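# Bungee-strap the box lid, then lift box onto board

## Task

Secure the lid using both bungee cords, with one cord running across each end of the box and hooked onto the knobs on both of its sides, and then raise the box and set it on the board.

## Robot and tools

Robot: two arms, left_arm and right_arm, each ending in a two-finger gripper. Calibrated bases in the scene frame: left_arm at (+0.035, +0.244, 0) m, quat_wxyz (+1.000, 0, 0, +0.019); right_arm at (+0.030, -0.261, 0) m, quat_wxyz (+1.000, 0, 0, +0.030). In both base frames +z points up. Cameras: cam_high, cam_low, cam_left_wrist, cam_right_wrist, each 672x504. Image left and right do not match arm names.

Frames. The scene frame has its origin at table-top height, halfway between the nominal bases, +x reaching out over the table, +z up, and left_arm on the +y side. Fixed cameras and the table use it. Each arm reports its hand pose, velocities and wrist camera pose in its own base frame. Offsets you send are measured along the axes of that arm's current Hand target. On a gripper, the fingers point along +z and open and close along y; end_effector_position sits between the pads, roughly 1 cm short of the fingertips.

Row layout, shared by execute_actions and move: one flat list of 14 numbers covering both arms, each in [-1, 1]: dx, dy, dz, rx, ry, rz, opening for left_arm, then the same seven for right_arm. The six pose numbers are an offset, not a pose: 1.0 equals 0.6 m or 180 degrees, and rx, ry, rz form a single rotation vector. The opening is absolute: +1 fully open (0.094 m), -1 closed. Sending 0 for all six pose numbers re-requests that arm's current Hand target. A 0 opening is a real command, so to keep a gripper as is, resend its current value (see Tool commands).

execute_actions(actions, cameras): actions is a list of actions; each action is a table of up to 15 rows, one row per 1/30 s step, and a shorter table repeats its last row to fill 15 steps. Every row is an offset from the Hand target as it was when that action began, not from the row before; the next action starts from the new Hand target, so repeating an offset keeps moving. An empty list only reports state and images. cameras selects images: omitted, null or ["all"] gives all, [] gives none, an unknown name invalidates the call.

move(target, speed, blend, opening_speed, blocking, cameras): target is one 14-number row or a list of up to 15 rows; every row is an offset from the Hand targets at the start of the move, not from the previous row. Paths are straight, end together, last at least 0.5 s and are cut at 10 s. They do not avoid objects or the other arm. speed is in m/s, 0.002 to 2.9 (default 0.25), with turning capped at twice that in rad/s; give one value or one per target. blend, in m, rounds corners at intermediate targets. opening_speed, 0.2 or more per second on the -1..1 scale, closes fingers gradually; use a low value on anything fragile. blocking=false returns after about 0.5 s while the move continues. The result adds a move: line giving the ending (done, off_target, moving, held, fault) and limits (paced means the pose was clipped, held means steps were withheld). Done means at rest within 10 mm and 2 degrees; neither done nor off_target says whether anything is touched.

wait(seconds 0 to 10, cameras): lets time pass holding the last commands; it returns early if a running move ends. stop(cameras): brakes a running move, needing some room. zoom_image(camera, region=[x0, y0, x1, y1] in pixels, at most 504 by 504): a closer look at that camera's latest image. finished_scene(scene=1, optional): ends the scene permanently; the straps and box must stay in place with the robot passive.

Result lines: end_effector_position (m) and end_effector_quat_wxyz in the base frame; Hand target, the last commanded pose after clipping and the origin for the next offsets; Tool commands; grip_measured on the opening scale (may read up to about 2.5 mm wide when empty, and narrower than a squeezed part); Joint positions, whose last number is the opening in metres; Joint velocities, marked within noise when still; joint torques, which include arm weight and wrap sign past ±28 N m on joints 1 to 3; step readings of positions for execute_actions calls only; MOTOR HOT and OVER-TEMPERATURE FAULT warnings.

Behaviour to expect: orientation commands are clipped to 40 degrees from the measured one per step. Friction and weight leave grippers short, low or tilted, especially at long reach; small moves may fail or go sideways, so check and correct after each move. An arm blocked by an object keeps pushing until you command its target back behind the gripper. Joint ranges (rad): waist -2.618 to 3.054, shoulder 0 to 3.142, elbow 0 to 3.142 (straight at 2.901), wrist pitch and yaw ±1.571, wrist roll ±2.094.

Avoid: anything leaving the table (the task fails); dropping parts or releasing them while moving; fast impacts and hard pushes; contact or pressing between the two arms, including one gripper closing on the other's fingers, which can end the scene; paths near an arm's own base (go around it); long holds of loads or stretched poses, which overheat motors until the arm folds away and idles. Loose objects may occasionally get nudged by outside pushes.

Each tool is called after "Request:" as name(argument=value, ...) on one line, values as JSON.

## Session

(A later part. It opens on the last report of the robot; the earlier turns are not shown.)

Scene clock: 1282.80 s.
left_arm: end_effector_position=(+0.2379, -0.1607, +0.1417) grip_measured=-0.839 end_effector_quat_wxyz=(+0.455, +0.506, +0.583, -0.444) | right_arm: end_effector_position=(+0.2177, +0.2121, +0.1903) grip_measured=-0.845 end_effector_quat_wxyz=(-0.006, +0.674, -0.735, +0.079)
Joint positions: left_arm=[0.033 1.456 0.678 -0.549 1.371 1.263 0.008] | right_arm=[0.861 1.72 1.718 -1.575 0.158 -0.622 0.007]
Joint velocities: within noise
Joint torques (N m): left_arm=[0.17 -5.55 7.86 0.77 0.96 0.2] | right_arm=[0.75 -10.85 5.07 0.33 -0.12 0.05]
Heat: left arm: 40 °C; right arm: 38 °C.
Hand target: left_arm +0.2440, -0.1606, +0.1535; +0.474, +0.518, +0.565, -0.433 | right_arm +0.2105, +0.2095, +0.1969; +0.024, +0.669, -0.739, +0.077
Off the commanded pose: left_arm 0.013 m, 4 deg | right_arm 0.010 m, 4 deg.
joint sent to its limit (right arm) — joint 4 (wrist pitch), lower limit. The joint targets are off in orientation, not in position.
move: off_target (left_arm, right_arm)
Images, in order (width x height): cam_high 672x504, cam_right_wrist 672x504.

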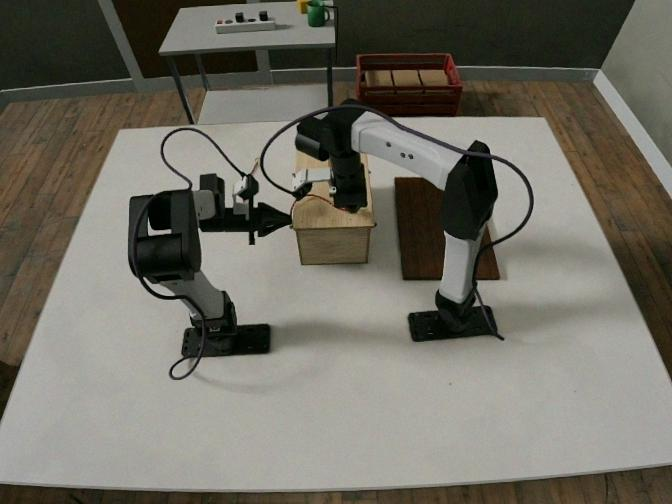

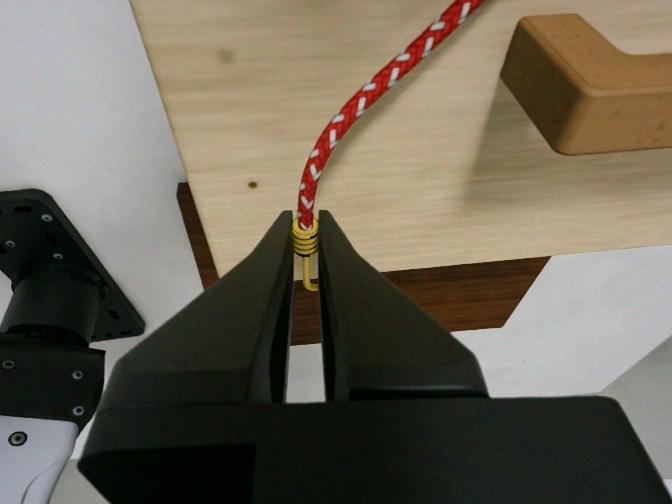

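Request:
move(target=[0,0,0,0,0,0,-1.0,0.0640,0.0028,0.0153,0,0,0,-1.0], speed=0.08, cameras=["cam_right_wrist","cam_high"])

Scene clock: 1291.70 s.
left_arm: end_effector_position=(+0.2379, -0.1607, +0.1417) grip_measured=-0.839 end_effector_quat_wxyz=(+0.455, +0.506, +0.583, -0.444) | right_arm: end_effector_position=(+0.2091, +0.1749, +0.1885) grip_measured=-0.845 end_effector_quat_wxyz=(-0.009, -0.667, +0.740, -0.079)
Joint positions: left_arm=[0.033 1.456 0.678 -0.549 1.371 1.263 0.008] | right_arm=[0.795 1.616 1.596 -1.579 0.157 -0.67 0.007]
Joint velocities: within noise
Joint torques (N m): left_arm=[0.18 -5.55 7.84 0.76 0.96 0.2] | right_arm=[-0.18 -9.33 5.07 0.32 -0.07 -0.15]
Heat: left arm: 40 °C; right arm: 38 °C.
Hand target: left_arm +0.2440, -0.1606, +0.1535; +0.474, +0.518, +0.565, -0.433 | right_arm +0.2053, +0.1705, +0.1930; -0.024, -0.669, +0.739, -0.077
Off the commanded pose: left_arm 0.013 m, 4 deg | right_arm 0.007 m, 2 deg.
joint sent to its limit (right arm) — joint 4 (wrist pitch), lower limit. The joint targets still meet the commanded pose.
move: off_target (left_arm)
Images, in order (width x height): cam_high 672x504, cam_right_wrist 672x504.

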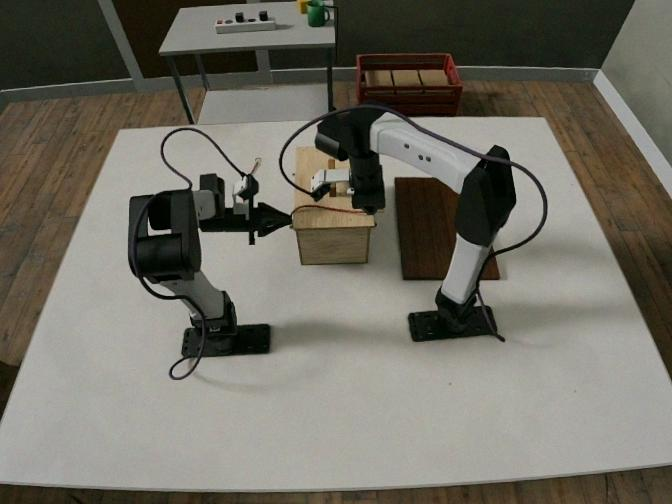

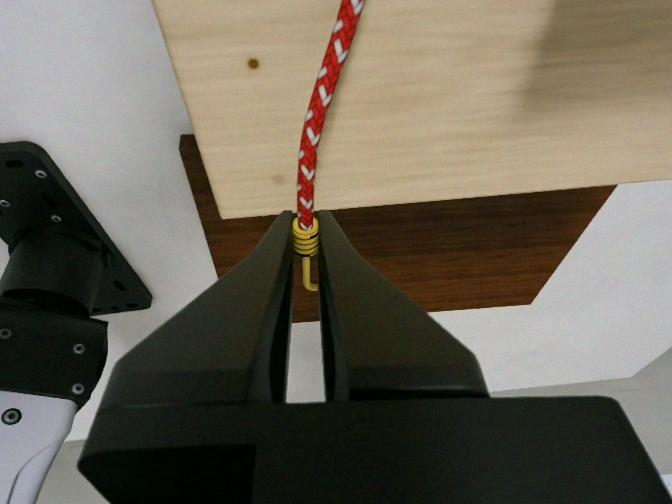

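Request:
move(target=[[0,0,0,0,0,0,-1.0,0.0318,0.0072,0.0245,-0.0009,-0.0831,0.0067,-1.0],[0,0,0,0,0,0,-1.0,0.0420,0.0086,0.0415,-0.0025,-0.2215,0.0178,-1.0]], speed=[0.08,0.12], cameras=["cam_right_wrist","cam_high","cam_low"])

Scene clock: 1305.43 s.
left_arm: end_effector_position=(+0.2379, -0.1607, +0.1417) grip_measured=-0.839 end_effector_quat_wxyz=(+0.455, +0.506, +0.583, -0.444) | right_arm: end_effector_position=(+0.2033, +0.1503, +0.1748) grip_measured=-0.845 end_effector_quat_wxyz=(+0.235, -0.635, +0.717, +0.166)
Joint positions: left_arm=[0.033 1.456 0.678 -0.549 1.371 1.263 0.008] | right_arm=[0.309 1.168 1.055 -1.129 -0.492 -1.057 0.007]
Joint velocities: within noise
Joint torques (N m): left_arm=[0.17 -5.53 7.86 0.76 0.96 0.2] | right_arm=[-0.95 -4.89 5.48 0.91 -0.18 -0.18]
Heat: left arm: 40 °C; right arm: 38 °C.
Hand target: left_arm +0.2440, -0.1606, +0.1535; +0.474, +0.518, +0.565, -0.433 | right_arm +0.1993, +0.1425, +0.1715; +0.229, -0.634, +0.722, +0.158
Off the commanded pose: left_arm 0.013 m, 4 deg | right_arm 0.009 m, 1 deg.
move: off_target (left_arm)
Images, in order (width x height): cam_high 672x504, cam_low 672x504, cam_right_wrist 672x504.

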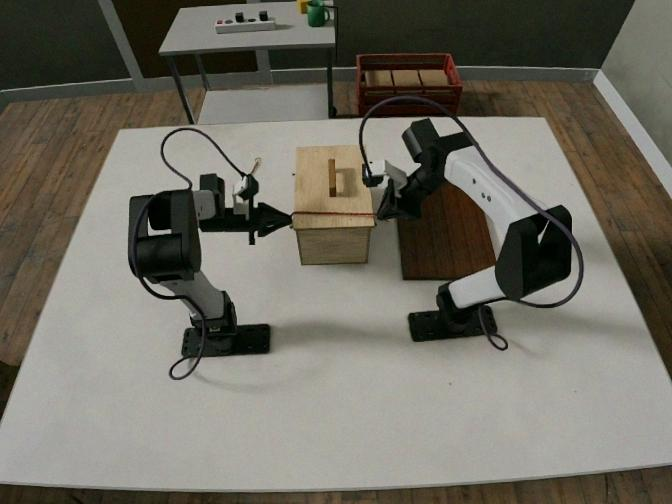

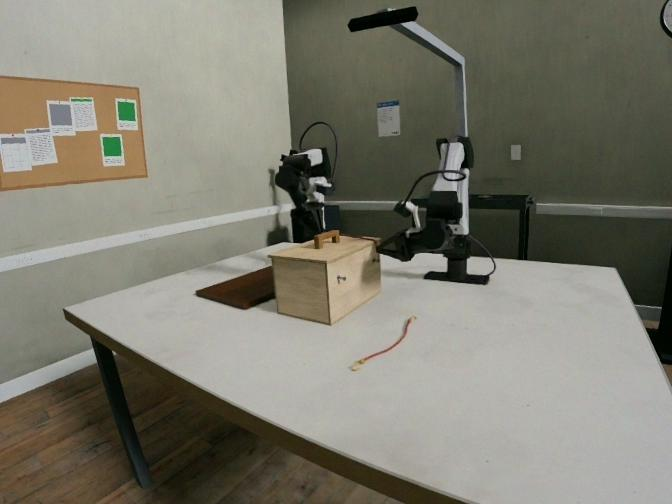

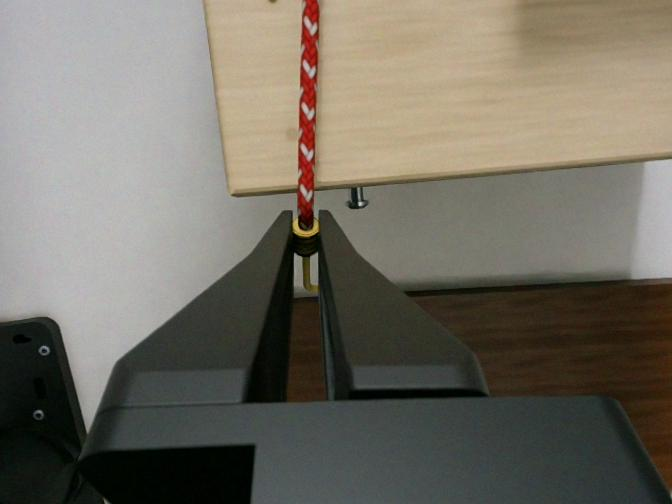

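Request:
zoom_image(camera="cam_right_wrist", region=[290, 160, 400, 300])

Scaled by 3.600.

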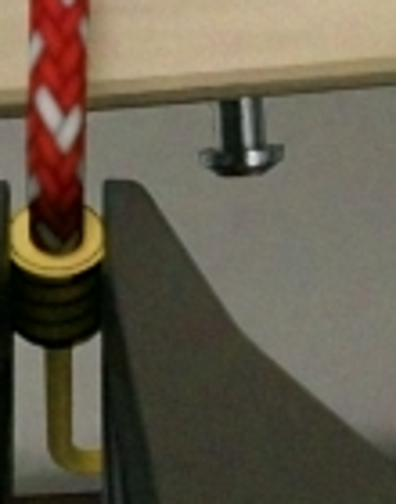

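Request:
move(target=[0,0,0,0,0,0,-1.0,0.0136,-0.0008,0.0192,-0.0016,-0.1384,0.0111,-1.0], speed=0.12, cameras=["cam_right_wrist","cam_high"])

Scene clock: 1319.67 s.
left_arm: end_effector_position=(+0.2379, -0.1607, +0.1417) grip_measured=-0.839 end_effector_quat_wxyz=(+0.454, +0.506, +0.583, -0.444) | right_arm: end_effector_position=(+0.2007, +0.1463, +0.1620) grip_measured=-0.845 end_effector_quat_wxyz=(+0.375, -0.574, +0.661, +0.305)
Joint positions: left_arm=[0.033 1.456 0.678 -0.55 1.371 1.263 0.008] | right_arm=[0.017 1.114 0.771 -0.936 -0.981 -1.258 0.007]
Joint velocities: within noise
Joint torques (N m): left_arm=[0.14 -5.5 7.86 0.76 0.97 0.2] | right_arm=[-1.21 -3.11 5.48 0.88 -0.39 -0.13]
Heat: left arm: 40 °C; right arm: 37 °C.
Hand target: left_arm +0.2440, -0.1606, +0.1535; +0.474, +0.518, +0.565, -0.433 | right_arm +0.2006, +0.1415, +0.1575; +0.375, -0.573, +0.666, +0.297
Off the commanded pose: left_arm 0.013 m, 4 deg | right_arm 0.007 m, 1 deg.
move: off_target (left_arm)
Images, in order (width x height): cam_high 672x504, cam_right_wrist 672x504.

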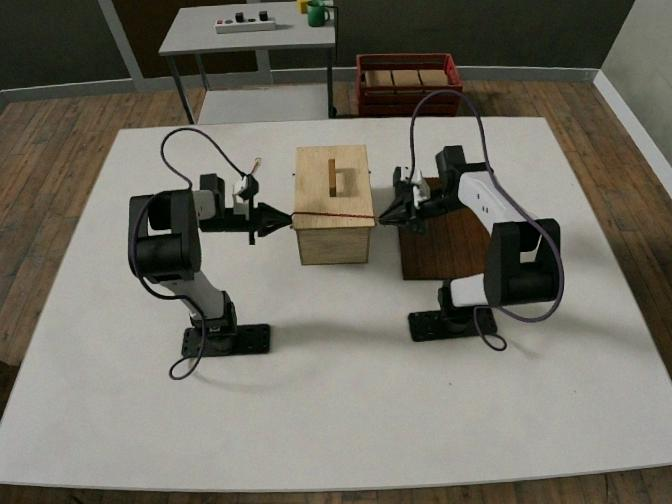

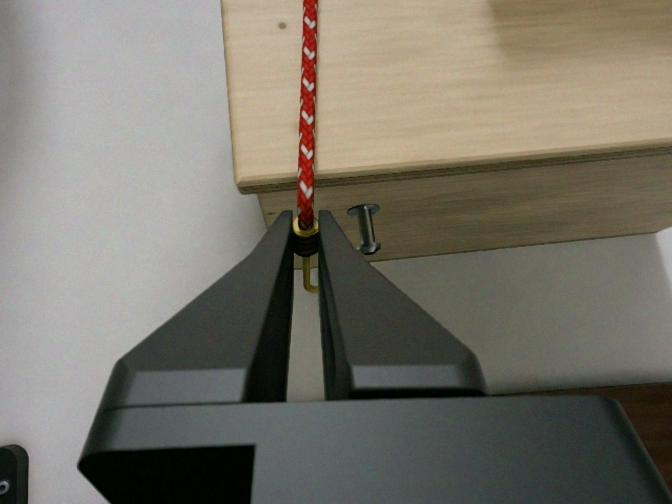

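Request:
zoom_image(camera="cam_right_wrist", region=[220, 160, 420, 310])

Scaled by 2.520.

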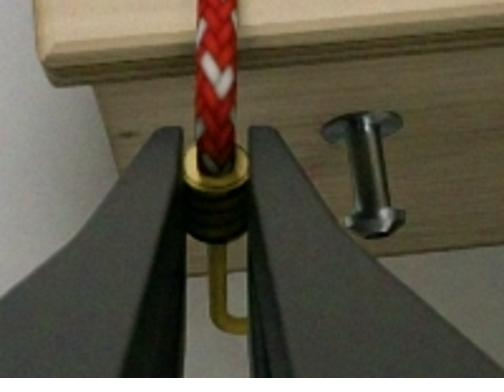

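Request:
move(target=[0,0,0,0,0,0,-1.0,0.0118,-0.0038,0.0065,-0.0013,-0.1163,0.0093,-1.0], speed=0.12, cameras=["cam_right_wrist","cam_high"])

Request:
zoom_image(camera="cam_right_wrist", region=[220, 190, 420, 340])

Scene clock: 1341.13 s.
left_arm: end_effector_position=(+0.2377, -0.1607, +0.1416) grip_measured=-0.839 end_effector_quat_wxyz=(+0.454, +0.506, +0.583, -0.445) | right_arm: end_effector_position=(+0.2017, +0.1444, +0.1543) grip_measured=-0.845 end_effector_quat_wxyz=(+0.481, -0.507, +0.590, +0.405)
Joint positions: left_arm=[0.033 1.456 0.678 -0.551 1.371 1.263 0.008] | right_arm=[-0.123 1.227 0.584 -0.75 -1.357 -1.4 0.007]
Joint velocities: within noise
Joint torques (N m): left_arm=[0.14 -5.52 7.84 0.78 0.97 0.2] | right_arm=[-1.37 -1.69 4.83 0.71 -0.6 -0.15]
Heat: left arm: 40 °C; right arm: 38 °C.
Hand target: left_arm +0.2440, -0.1606, +0.1535; +0.474, +0.518, +0.565, -0.433 | right_arm +0.2029, +0.1406, +0.1495; +0.484, -0.501, +0.594, +0.403
Off the commanded pose: left_arm 0.013 m, 4 deg | right_arm 0.006 m, 1 deg.
move: off_target (left_arm)
Images, in order (width x height): cam_high 672x504, cam_right_wrist 672x504.

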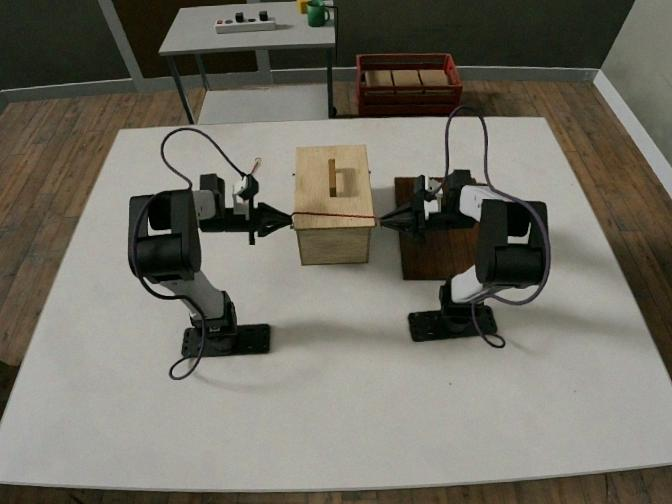

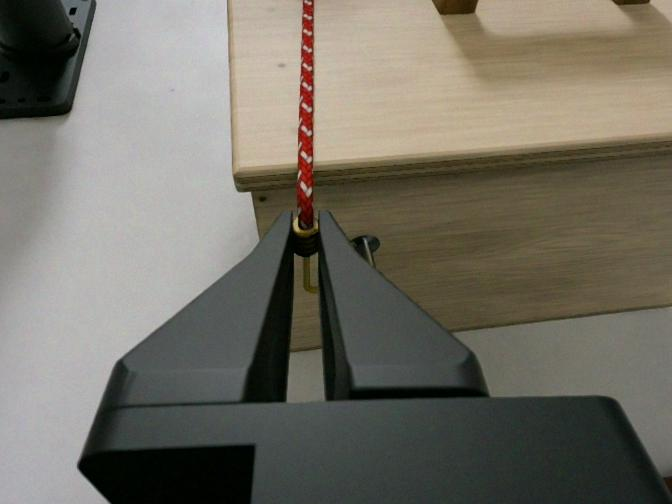

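Scaled by 2.520.

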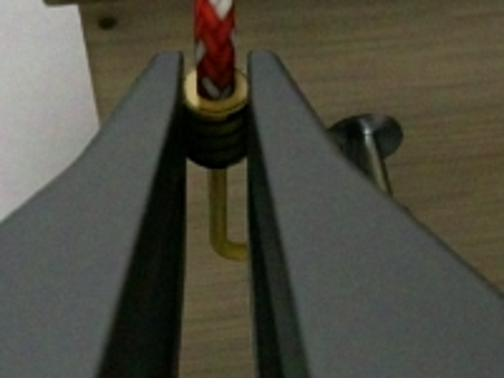

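Request:
move(target=[0,0,0,0,0,0,-1.0,0.0143,-0.0017,0.0048,0,0,0,-1.0], speed=0.04, cameras=["cam_right_wrist","cam_left_wrist"])

Request:
zoom_image(camera="cam_right_wrist", region=[220, 190, 420, 340])

Scene clock: 1365.83 s.
left_arm: end_effector_position=(+0.2377, -0.1607, +0.1416) grip_measured=-0.839 end_effector_quat_wxyz=(+0.454, +0.506, +0.583, -0.445) | right_arm: end_effector_position=(+0.2039, +0.1448, +0.1495) grip_measured=-0.845 end_effector_quat_wxyz=(+0.493, -0.510, +0.579, +0.404)
Joint positions: left_arm=[0.033 1.456 0.678 -0.551 1.371 1.263 0.008] | right_arm=[-0.123 1.246 0.558 -0.68 -1.377 -1.401 0.007]
Joint velocities: within noise
Joint torques (N m): left_arm=[0.18 -5.52 7.84 0.78 0.96 0.2] | right_arm=[-0.96 -1.72 4.56 0.81 -0.4 0.03]
Heat: left arm: 40 °C; right arm: 37 °C.
Hand target: left_arm +0.2440, -0.1606, +0.1535; +0.474, +0.518, +0.565, -0.433 | right_arm +0.2042, +0.1414, +0.1405; +0.484, -0.501, +0.594, +0.403
Off the commanded pose: left_arm 0.013 m, 4 deg | right_arm 0.010 m, 2 deg.
move: off_target (left_arm)
Images, in order (width x height): cam_left_wrist 672x504, cam_right_wrist 672x504.

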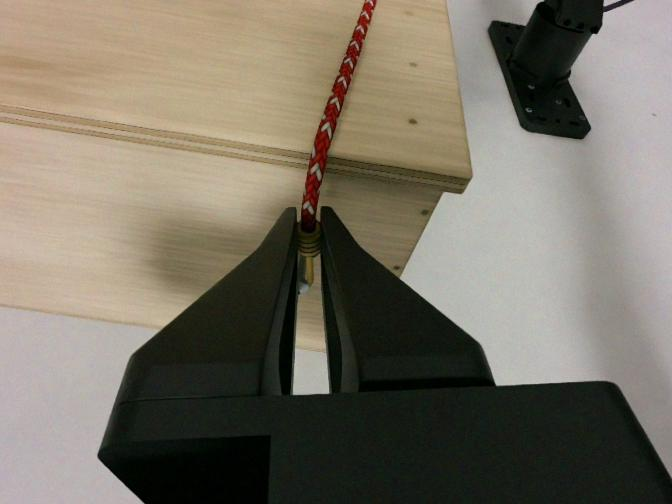

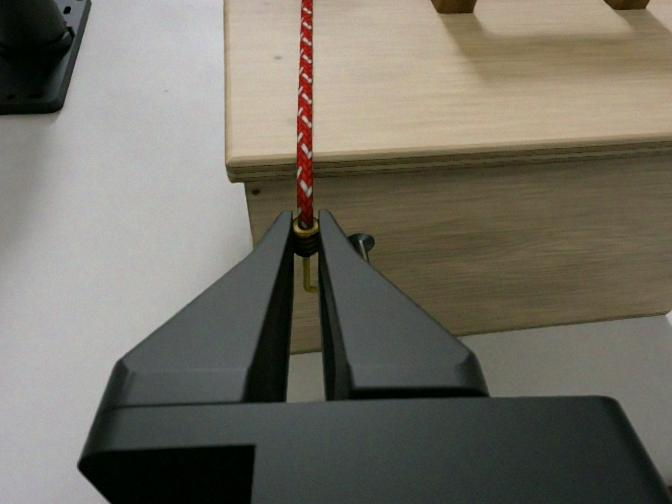

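Scaled by 2.520.

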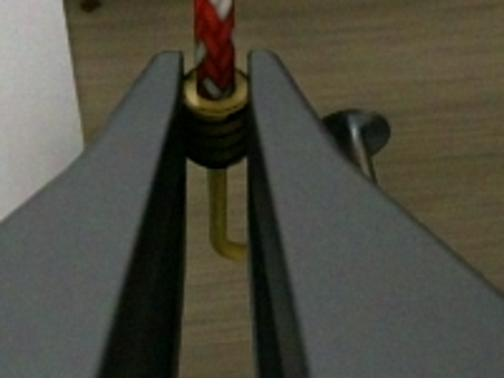

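Request:
move(target=[0,0,0,0,0,0,-1.0,0.0220,0.0001,0.0047,0,0,0,-1.0], speed=0.05, cameras=["cam_right_wrist"])

Request:
zoom_image(camera="cam_right_wrist", region=[220, 190, 420, 340])

Scene clock: 1370.97 s.
left_arm: end_effector_position=(+0.2377, -0.1607, +0.1416) grip_measured=-0.839 end_effector_quat_wxyz=(+0.454, +0.506, +0.583, -0.445) | right_arm: end_effector_position=(+0.2043, +0.1456, +0.1423) grip_measured=-0.845 end_effector_quat_wxyz=(+0.501, -0.506, +0.570, +0.411)
Joint positions: left_arm=[0.033 1.456 0.678 -0.551 1.371 1.263 0.008] | right_arm=[-0.123 1.279 0.526 -0.611 -1.405 -1.401 0.007]
Joint velocities: within noise
Joint torques (N m): left_arm=[0.16 -5.52 7.84 0.77 0.96 0.2] | right_arm=[-1.01 -1.51 4.07 0.68 -0.11 -0.03]
Heat: left arm: 41 °C; right arm: 37 °C.
Hand target: left_arm +0.2440, -0.1606, +0.1535; +0.474, +0.518, +0.565, -0.433 | right_arm +0.2042, +0.1414, +0.1270; +0.484, -0.501, +0.594, +0.403
Off the commanded pose: left_arm 0.013 m, 4 deg | right_arm 0.016 m, 4 deg.
move: off_target (left_arm, right_arm)
Images, in order (width x height): cam_right_wrist 672x504.

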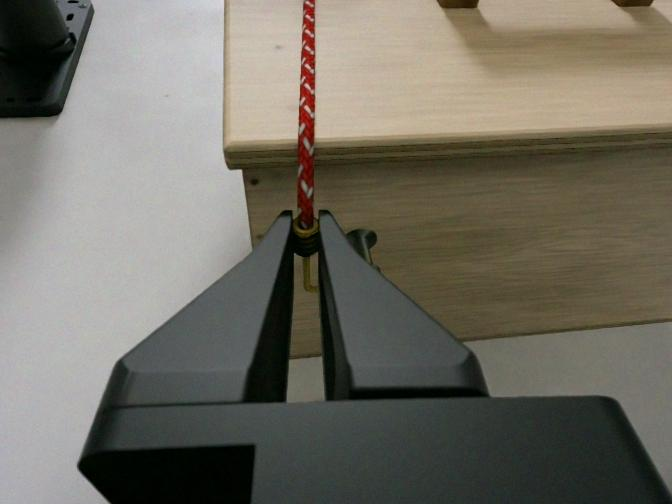

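Scaled by 2.520.

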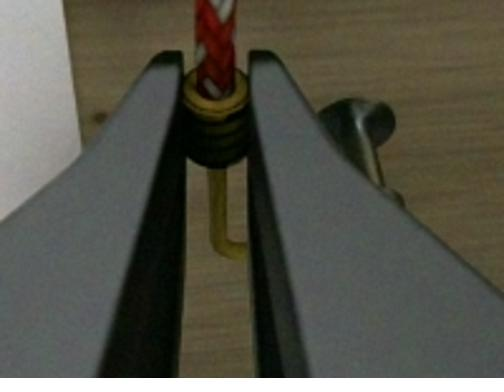

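Request:
move(target=[0,0,0,0,0,0,-1.0,0.0155,0.0,0.0031,0.005,0.012,0.0117,-1.0], speed=0.04, cameras=["cam_right_wrist"])

Request:
zoom_image(camera="cam_right_wrist", region=[220, 190, 420, 340])

Scene clock: 1378.33 s.
left_arm: end_effector_position=(+0.2377, -0.1607, +0.1416) grip_measured=-0.839 end_effector_quat_wxyz=(+0.454, +0.506, +0.583, -0.445) | right_arm: end_effector_position=(+0.2048, +0.1455, +0.1382) grip_measured=-0.845 end_effector_quat_wxyz=(+0.495, -0.496, +0.579, +0.417)
Joint positions: left_arm=[0.033 1.456 0.678 -0.551 1.371 1.263 0.008] | right_arm=[-0.123 1.279 0.504 -0.557 -1.404 -1.336 0.007]
Joint velocities: within noise
Joint torques (N m): left_arm=[0.16 -5.53 7.86 0.77 0.96 0.21] | right_arm=[-0.65 -2.91 3.81 0.75 0.27 0.11]
Heat: left arm: 41 °C; right arm: 36 °C.
Hand target: left_arm +0.2440, -0.1606, +0.1535; +0.474, +0.518, +0.565, -0.433 | right_arm +0.2043, +0.1413, +0.1176; +0.469, -0.493, +0.615, +0.397
Off the commanded pose: left_arm 0.013 m, 4 deg | right_arm 0.021 m, 6 deg.
move: off_target (left_arm, right_arm)
Images, in order (width x height): cam_right_wrist 672x504.

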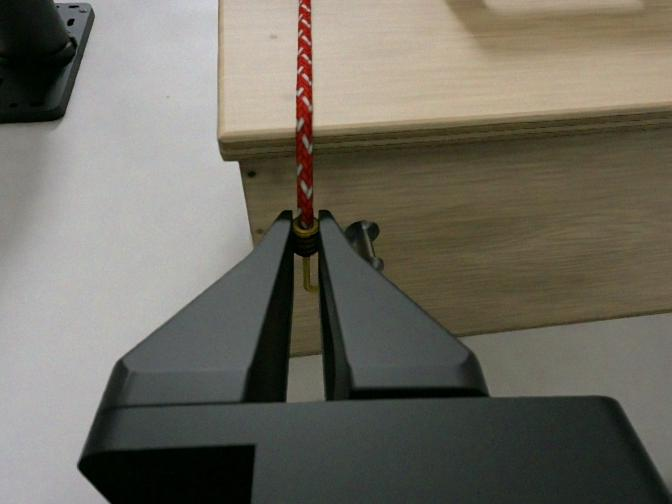

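Scaled by 2.520.

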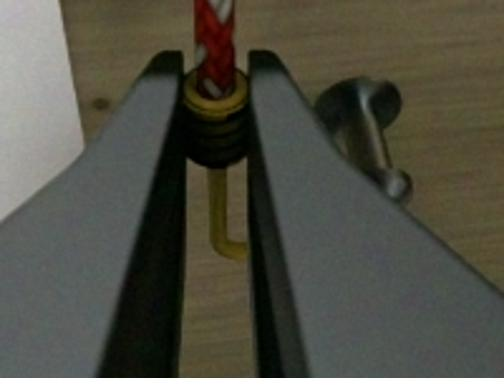

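Request:
move(target=[0,0,0,0,0,0,-1.0,0.0140,0.0013,0.0032,0.0002,0.015,-0.001,-1.0], speed=0.04, cameras=["cam_right_wrist"])

Request:
zoom_image(camera="cam_right_wrist", region=[220, 190, 420, 340])

Scene clock: 1384.30 s.
left_arm: end_effector_position=(+0.2377, -0.1607, +0.1416) grip_measured=-0.839 end_effector_quat_wxyz=(+0.454, +0.506, +0.583, -0.445) | right_arm: end_effector_position=(+0.2055, +0.1448, +0.1348) grip_measured=-0.845 end_effector_quat_wxyz=(+0.490, -0.498, +0.585, +0.411)
Joint positions: left_arm=[0.033 1.456 0.678 -0.551 1.371 1.263 0.008] | right_arm=[-0.123 1.279 0.504 -0.556 -1.384 -1.335 0.007]
Joint velocities: within noise
Joint torques (N m): left_arm=[0.16 -5.55 7.86 0.78 0.97 0.2] | right_arm=[0.01 -3.22 3.43 0.66 0.51 -0.02]
Heat: left arm: 41 °C; right arm: 36 °C.
Hand target: left_arm +0.2440, -0.1606, +0.1535; +0.474, +0.518, +0.565, -0.433 | right_arm +0.2032, +0.1413, +0.1089; +0.455, -0.503, +0.626, +0.385
Off the commanded pose: left_arm 0.013 m, 4 deg | right_arm 0.026 m, 7 deg.
move: off_target (left_arm, right_arm)
Images, in order (width x height): cam_right_wrist 672x504.

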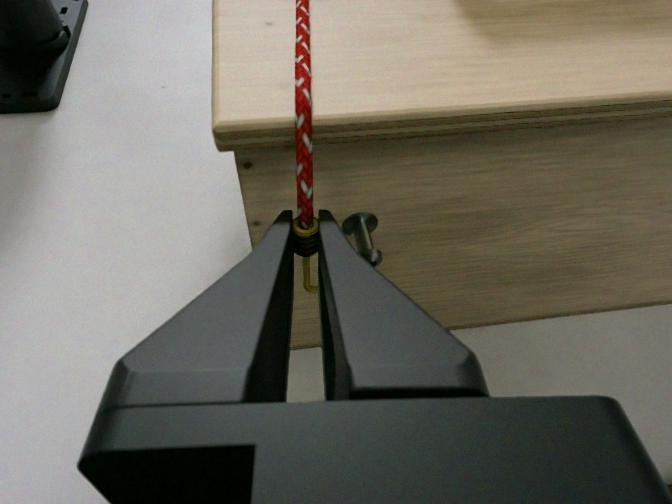

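Scaled by 2.520.

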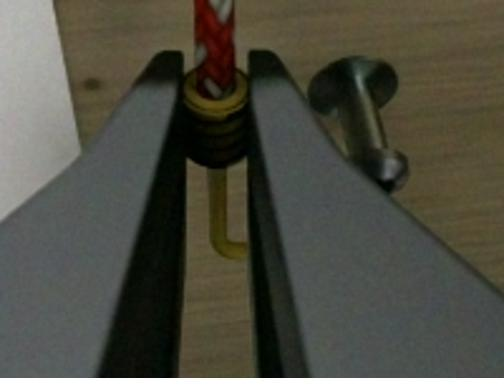

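Request:
move(target=[0,0,0,0,0,0,-1.0,-0.0040,0.0017,0.0135,0,0,0,-1.0], speed=0.03, cameras=["cam_right_wrist"])

Request:
zoom_image(camera="cam_right_wrist", region=[220, 190, 420, 340])

Scene clock: 1390.63 s.
left_arm: end_effector_position=(+0.2377, -0.1607, +0.1416) grip_measured=-0.839 end_effector_quat_wxyz=(+0.454, +0.506, +0.583, -0.445) | right_arm: end_effector_position=(+0.2065, +0.1516, +0.1325) grip_measured=-0.845 end_effector_quat_wxyz=(+0.487, -0.507, +0.584, +0.405)
Joint positions: left_arm=[0.033 1.456 0.678 -0.551 1.371 1.263 0.008] | right_arm=[-0.082 1.244 0.47 -0.418 -1.356 -1.205 0.007]
Joint velocities: within noise
Joint torques (N m): left_arm=[0.17 -5.53 7.86 0.78 0.97 0.2] | right_arm=[0.55 -3.07 3.56 0.81 0.41 0.12]
Heat: left arm: 41 °C; right arm: 36 °C.
Hand target: left_arm +0.2440, -0.1606, +0.1535; +0.474, +0.518, +0.565, -0.433 | right_arm +0.2039, +0.1498, +0.1089; +0.456, -0.503, +0.625, +0.385
Off the commanded pose: left_arm 0.013 m, 4 deg | right_arm 0.024 m, 6 deg.
move: off_target (left_arm, right_arm)
Images, in order (width x height): cam_right_wrist 672x504.

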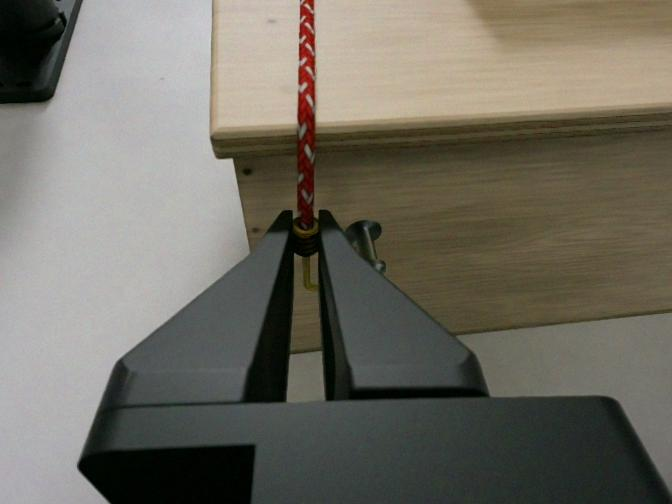

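Scaled by 2.520.

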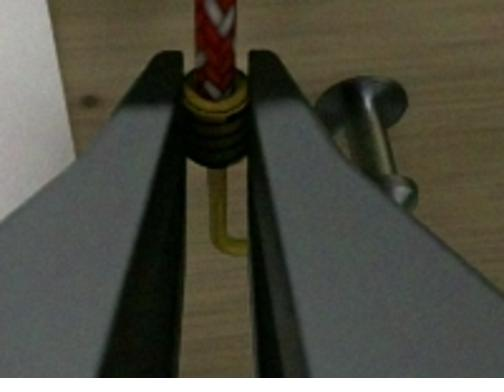

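Request:
move(target=[0,0,0,0,0,0,-1.0,-0.0102,-0.0115,-0.0017,0,0,0,-1.0], speed=0.03, cameras=["cam_right_wrist"])

Request:
zoom_image(camera="cam_right_wrist", region=[220, 190, 420, 340])

Scene clock: 1396.63 s.
left_arm: end_effector_position=(+0.2377, -0.1607, +0.1416) grip_measured=-0.839 end_effector_quat_wxyz=(+0.454, +0.506, +0.583, -0.445) | right_arm: end_effector_position=(+0.2069, +0.1516, +0.1325) grip_measured=-0.845 end_effector_quat_wxyz=(+0.483, -0.501, +0.590, +0.409)
Joint positions: left_arm=[0.033 1.456 0.678 -0.551 1.371 1.263 0.008] | right_arm=[-0.082 1.244 0.47 -0.414 -1.355 -1.181 0.007]
Joint velocities: within noise
Joint torques (N m): left_arm=[0.16 -5.52 7.86 0.77 0.97 0.2] | right_arm=[0.61 -2.36 5.89 0.78 0.4 0.08]
Heat: left arm: 41 °C; right arm: 36 °C.
Hand target: left_arm +0.2440, -0.1606, +0.1535; +0.474, +0.518, +0.565, -0.433 | right_arm +0.2109, +0.1492, +0.1149; +0.455, -0.503, +0.625, +0.385
Off the commanded pose: left_arm 0.013 m, 4 deg | right_arm 0.018 m, 6 deg.
move: off_target (left_arm, right_arm)
Images, in order (width x height): cam_right_wrist 672x504.

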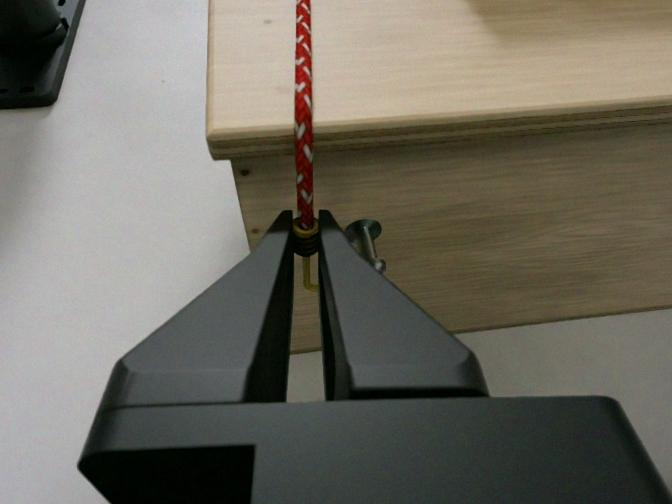

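Scaled by 2.520.

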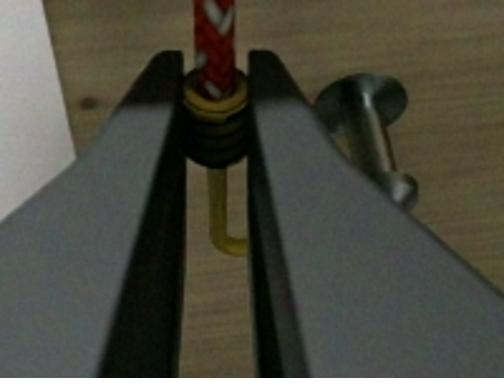

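Request:
move(target=[0,0,0,0,0,0,-1.0,-0.0080,-0.0003,-0.0024,0,0,0,-1.0], speed=0.03, cameras=[])

Scene clock: 1398.87 s.
left_arm: end_effector_position=(+0.2377, -0.1607, +0.1416) grip_measured=-0.839 end_effector_quat_wxyz=(+0.454, +0.506, +0.583, -0.445) | right_arm: end_effector_position=(+0.2068, +0.1518, +0.1329) grip_measured=-0.845 end_effector_quat_wxyz=(+0.481, -0.501, +0.592, +0.409)
Joint positions: left_arm=[0.033 1.456 0.678 -0.551 1.371 1.263 0.008] | right_arm=[-0.079 1.237 0.47 -0.413 -1.35 -1.169 0.007]
Joint velocities: within noise
Joint torques (N m): left_arm=[0.16 -5.53 7.87 0.78 0.97 0.2] | right_arm=[0.55 -3.1 6.83 0.69 0.36 0.08]
Heat: left arm: 41 °C; right arm: 36 °C.
Hand target: left_arm +0.2440, -0.1606, +0.1535; +0.474, +0.518, +0.565, -0.433 | right_arm +0.2112, +0.1492, +0.1199; +0.455, -0.503, +0.625, +0.385
Off the commanded pose: left_arm 0.013 m, 4 deg | right_arm 0.014 m, 6 deg.
move: off_target (left_arm, right_arm)
No camera images: "cameras" was empty.

Request:
move(target=[0,0,0,0,0,0,-1.0,-0.0064,-0.0003,-0.0019,0,0,0,-1.0], speed=0.03, cameras=[])

Scene clock: 1400.17 s.
left_arm: end_effector_position=(+0.2377, -0.1607, +0.1416) grip_measured=-0.839 end_effector_quat_wxyz=(+0.454, +0.506, +0.583, -0.445) | right_arm: end_effector_position=(+0.2078, +0.1513, +0.1342) grip_measured=-0.845 end_effector_quat_wxyz=(+0.479, -0.501, +0.597, +0.406)
Joint positions: left_arm=[0.033 1.456 0.678 -0.551 1.371 1.263 0.008] | right_arm=[-0.079 1.229 0.479 -0.428 -1.338 -1.163 0.007]
Joint velocities: within noise
Joint torques (N m): left_arm=[0.16 -5.52 7.84 0.77 0.97 0.2] | right_arm=[0.7 -3.23 7.02 0.71 0.25 0.07]
Heat: left arm: 41 °C; right arm: 36 °C.
Hand target: left_arm +0.2440, -0.1606, +0.1535; +0.474, +0.518, +0.565, -0.433 | right_arm +0.2115, +0.1491, +0.1240; +0.455, -0.503, +0.625, +0.385
Off the commanded pose: left_arm 0.013 m, 4 deg | right_arm 0.011 m, 5 deg.
move: off_target (left_arm, right_arm)
No camera images: "cameras" was empty.

Request:
move(target=[0,0,0,0,0,0,-1.0,-0.0009,-0.0167,0.0016,0,0,0,-1.0], speed=0.03, cameras=["cam_right_wrist"])

Request:
zoom_image(camera="cam_right_wrist", region=[220, 190, 420, 340])

Scene clock: 1403.03 s.
left_arm: end_effector_position=(+0.2377, -0.1607, +0.1416) grip_measured=-0.839 end_effector_quat_wxyz=(+0.454, +0.506, +0.583, -0.445) | right_arm: end_effector_position=(+0.2132, +0.1512, +0.1355) grip_measured=-0.845 end_effector_quat_wxyz=(+0.474, -0.499, +0.600, +0.407)
Joint positions: left_arm=[0.033 1.456 0.678 -0.551 1.371 1.263 0.008] | right_arm=[-0.076 1.254 0.507 -0.442 -1.332 -1.162 0.007]
Joint velocities: within noise
Joint torques (N m): left_arm=[0.17 -5.52 7.84 0.77 0.97 0.2] | right_arm=[0.29 -1.06 7.54 0.92 0.21 -0.02]
Heat: left arm: 41 °C; right arm: 36 °C.
Hand target: left_arm +0.2440, -0.1606, +0.1535; +0.474, +0.518, +0.565, -0.433 | right_arm +0.2216, +0.1482, +0.1240; +0.455, -0.503, +0.625, +0.385
Off the commanded pose: left_arm 0.013 m, 4 deg | right_arm 0.015 m, 4 deg.
move: off_target (left_arm, right_arm)
Images, in order (width x height): cam_right_wrist 672x504.

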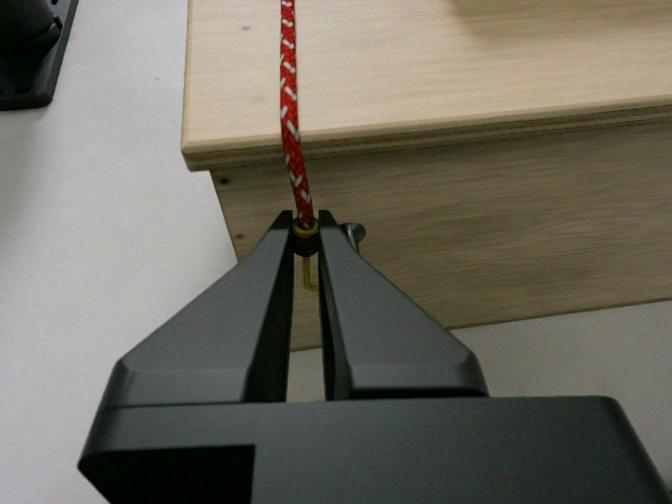

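Scaled by 2.520.

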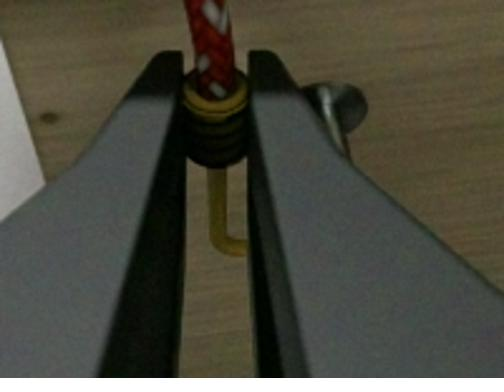

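Request:
move(target=[0,0,0,0,0,0,-1.0,0.0021,-0.0200,0.0029,0,0,0,-1.0], speed=0.03, cameras=["cam_right_wrist"])

Request:
zoom_image(camera="cam_right_wrist", region=[220, 190, 420, 340])

Scene clock: 1407.77 s.
left_arm: end_effector_position=(+0.2377, -0.1607, +0.1416) grip_measured=-0.839 end_effector_quat_wxyz=(+0.454, +0.506, +0.583, -0.445) | right_arm: end_effector_position=(+0.2175, +0.1520, +0.1352) grip_measured=-0.845 end_effector_quat_wxyz=(+0.462, -0.485, +0.605, +0.431)
Joint positions: left_arm=[0.033 1.456 0.678 -0.551 1.371 1.263 0.008] | right_arm=[-0.075 1.314 0.539 -0.469 -1.355 -1.162 0.007]
Joint velocities: within noise
Joint torques (N m): left_arm=[0.17 -5.52 7.84 0.77 0.96 0.2] | right_arm=[-0.25 -1.21 8.06 1.15 0.4 -0.19]
Heat: left arm: 41 °C; right arm: 37 °C.
Hand target: left_arm +0.2440, -0.1606, +0.1535; +0.474, +0.518, +0.565, -0.433 | right_arm +0.2336, +0.1471, +0.1219; +0.455, -0.503, +0.626, +0.385
Off the commanded pose: left_arm 0.013 m, 4 deg | right_arm 0.021 m, 6 deg.
move: off_target (left_arm, right_arm)
Images, in order (width x height): cam_right_wrist 672x504.

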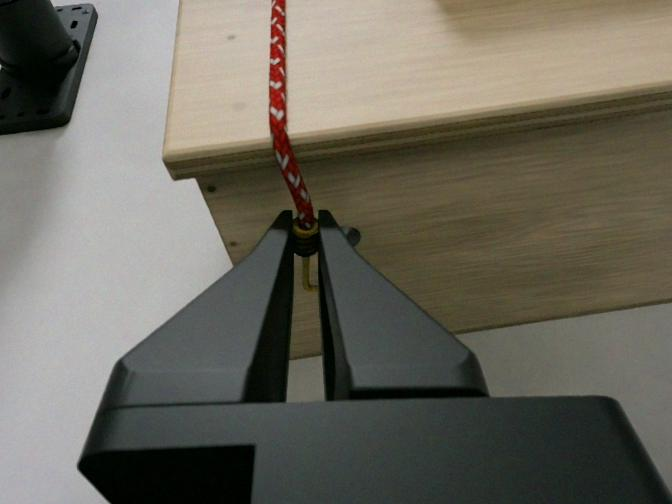

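Scaled by 2.520.

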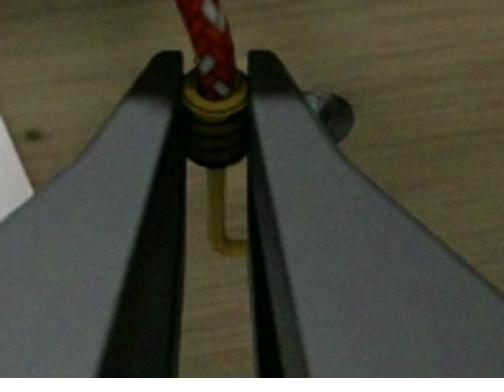

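Request:
zoom_image(camera="cam_right_wrist", region=[290, 210, 370, 300])

Request:
move(target=[0,0,0,0,0,0,-1.0,0,0,0,0,0,0,-1.0], speed=0.05, cameras=["cam_high","cam_low","cam_left_wrist","cam_right_wrist"])

Request:
zoom_image(camera="cam_low", region=[340, 300, 440, 380])

Scaled by 5.600.

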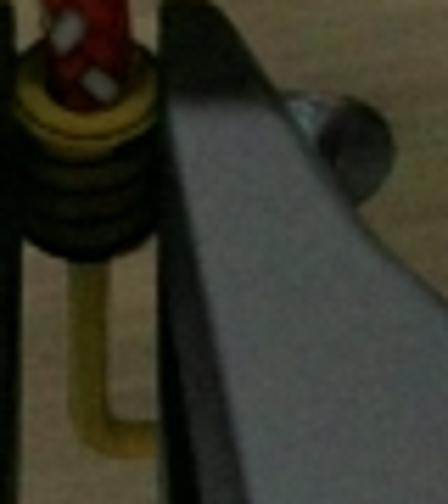

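Scene clock: 1411.47 s.
left_arm: end_effector_position=(+0.2377, -0.1607, +0.1416) grip_measured=-0.839 end_effector_quat_wxyz=(+0.454, +0.506, +0.583, -0.445) | right_arm: end_effector_position=(+0.2172, +0.1521, +0.1353) grip_measured=-0.845 end_effector_quat_wxyz=(+0.463, -0.486, +0.604, +0.430)
Joint positions: left_arm=[0.033 1.456 0.678 -0.551 1.371 1.263 0.008] | right_arm=[-0.075 1.314 0.539 -0.472 -1.356 -1.169 0.007]
Joint velocities: within noise
Joint torques (N m): left_arm=[0.18 -5.53 7.84 0.78 0.97 0.2] | right_arm=[-0.27 -1.21 8.13 1.15 0.4 -0.15]
Heat: left arm: 41 °C; right arm: 37 °C.
Hand target: left_arm +0.2440, -0.1606, +0.1535; +0.474, +0.518, +0.565, -0.433 | right_arm +0.2336, +0.1471, +0.1220; +0.456, -0.503, +0.625, +0.385
Off the commanded pose: left_arm 0.013 m, 4 deg | right_arm 0.022 m, 6 deg.
move: off_target (left_arm, right_arm)

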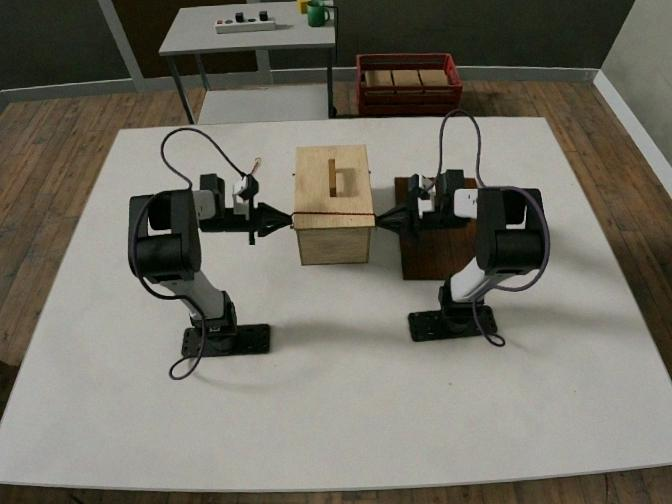

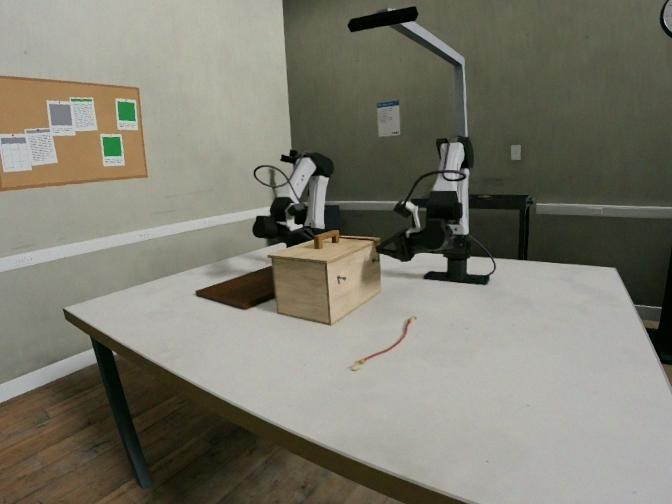

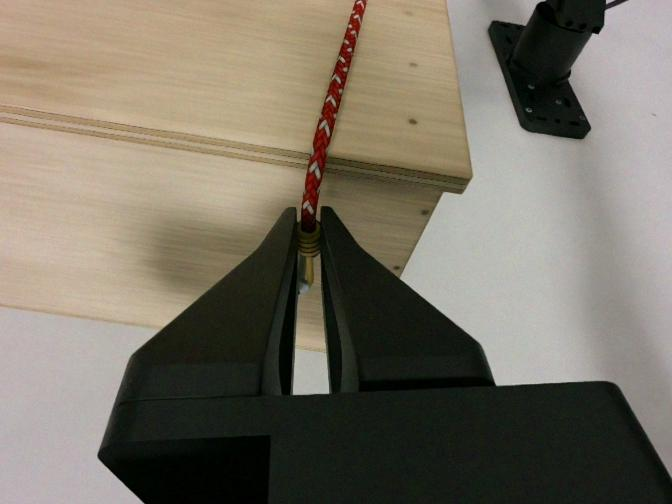

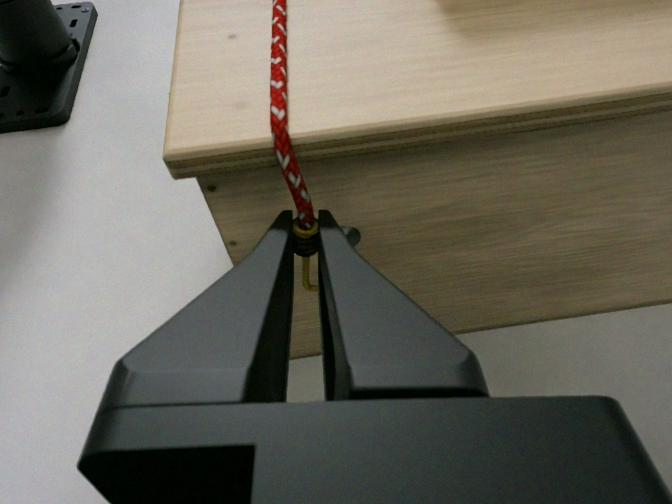

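Scaled by 5.040.

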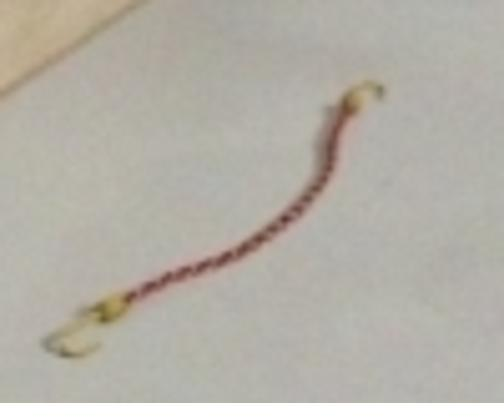

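Request:
move(target=[0,0,0,0,0,0,-1.0,0.0018,0.0291,-0.0036,0.0033,0.0247,-0.0087,-1.0], speed=0.04, cameras=["cam_right_wrist"])

Request:
zoom_image(camera="cam_right_wrist", region=[250, 200, 410, 320])

Scene clock: 1434.80 s.
left_arm: end_effector_position=(+0.2377, -0.1607, +0.1416) grip_measured=-0.839 end_effector_quat_wxyz=(+0.454, +0.506, +0.583, -0.445) | right_arm: end_effector_position=(+0.2141, +0.1531, +0.1362) grip_measured=-0.845 end_effector_quat_wxyz=(+0.461, -0.520, +0.609, +0.383)
Joint positions: left_arm=[0.033 1.456 0.678 -0.551 1.371 1.263 0.008] | right_arm=[-0.05 1.224 0.539 -0.496 -1.26 -1.177 0.007]
Joint velocities: within noise
Joint torques (N m): left_arm=[0.17 -5.53 7.86 0.77 0.97 0.2] | right_arm=[0.13 -3.51 5.97 0.77 0.33 -0.08]
Heat: left arm: 41 °C; right arm: 37 °C.
Hand target: left_arm +0.2440, -0.1606, +0.1535; +0.474, +0.518, +0.565, -0.433 | right_arm +0.2161, +0.1482, +0.1220; +0.439, -0.524, +0.638, +0.355
Off the commanded pose: left_arm 0.013 m, 4 deg | right_arm 0.015 m, 5 deg.
move: off_target (left_arm, right_arm)
Images, in order (width x height): cam_right_wrist 672x504.

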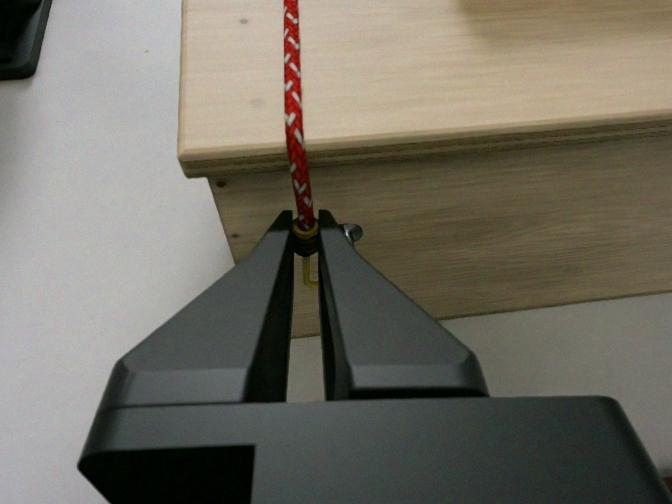

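Scaled by 3.150.

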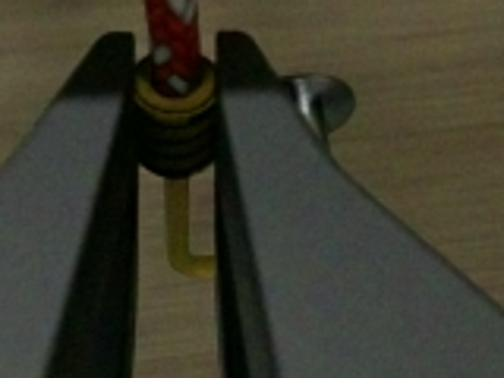

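Request:
move(target=[0,0,0,0,0,0,-1.0,0.0067,0.0065,0.0012,0,0,0,-1.0], speed=0.03, cameras=[])

Scene clock: 1440.73 s.
left_arm: end_effector_position=(+0.2377, -0.1607, +0.1416) grip_measured=-0.839 end_effector_quat_wxyz=(+0.454, +0.506, +0.583, -0.445) | right_arm: end_effector_position=(+0.2139, +0.1531, +0.1362) grip_measured=-0.845 end_effector_quat_wxyz=(+0.461, -0.522, +0.610, +0.379)
Joint positions: left_arm=[0.033 1.456 0.678 -0.551 1.371 1.263 0.008] | right_arm=[-0.049 1.218 0.539 -0.497 -1.254 -1.177 0.007]
Joint velocities: within noise
Joint torques (N m): left_arm=[0.16 -5.53 7.84 0.78 0.97 0.2] | right_arm=[-0.03 -3.7 4.19 0.87 0.25 -0.12]
Heat: left arm: 41 °C; right arm: 37 °C.
Hand target: left_arm +0.2440, -0.1606, +0.1535; +0.474, +0.518, +0.565, -0.433 | right_arm +0.2121, +0.1482, +0.1179; +0.439, -0.524, +0.638, +0.355
Off the commanded pose: left_arm 0.013 m, 4 deg | right_arm 0.019 m, 5 deg.
move: off_target (left_arm, right_arm)
No camera images: "cameras" was empty.

Request:
move(target=[0,0,0,0,0,0,-1.0,0.0084,0.0098,0.0018,0,0,0,-1.0], speed=0.03, cameras=[])

Scene clock: 1442.27 s.
left_arm: end_effector_position=(+0.2377, -0.1607, +0.1416) grip_measured=-0.839 end_effector_quat_wxyz=(+0.454, +0.506, +0.583, -0.445) | right_arm: end_effector_position=(+0.2098, +0.1533, +0.1347) grip_measured=-0.845 end_effector_quat_wxyz=(+0.467, -0.526, +0.605, +0.373)
Joint positions: left_arm=[0.033 1.456 0.678 -0.551 1.371 1.263 0.008] | right_arm=[-0.049 1.191 0.512 -0.475 -1.253 -1.177 0.007]
Joint velocities: within noise
Joint torques (N m): left_arm=[0.17 -5.53 7.83 0.77 0.97 0.21] | right_arm=[0.05 -2.8 3.59 0.77 0.26 -0.11]
Heat: left arm: 41 °C; right arm: 37 °C.
Hand target: left_arm +0.2440, -0.1606, +0.1535; +0.474, +0.518, +0.565, -0.433 | right_arm +0.2061, +0.1485, +0.1127; +0.439, -0.524, +0.638, +0.355
Off the commanded pose: left_arm 0.013 m, 4 deg | right_arm 0.023 m, 5 deg.
move: off_target (left_arm, right_arm)
No camera images: "cameras" was empty.


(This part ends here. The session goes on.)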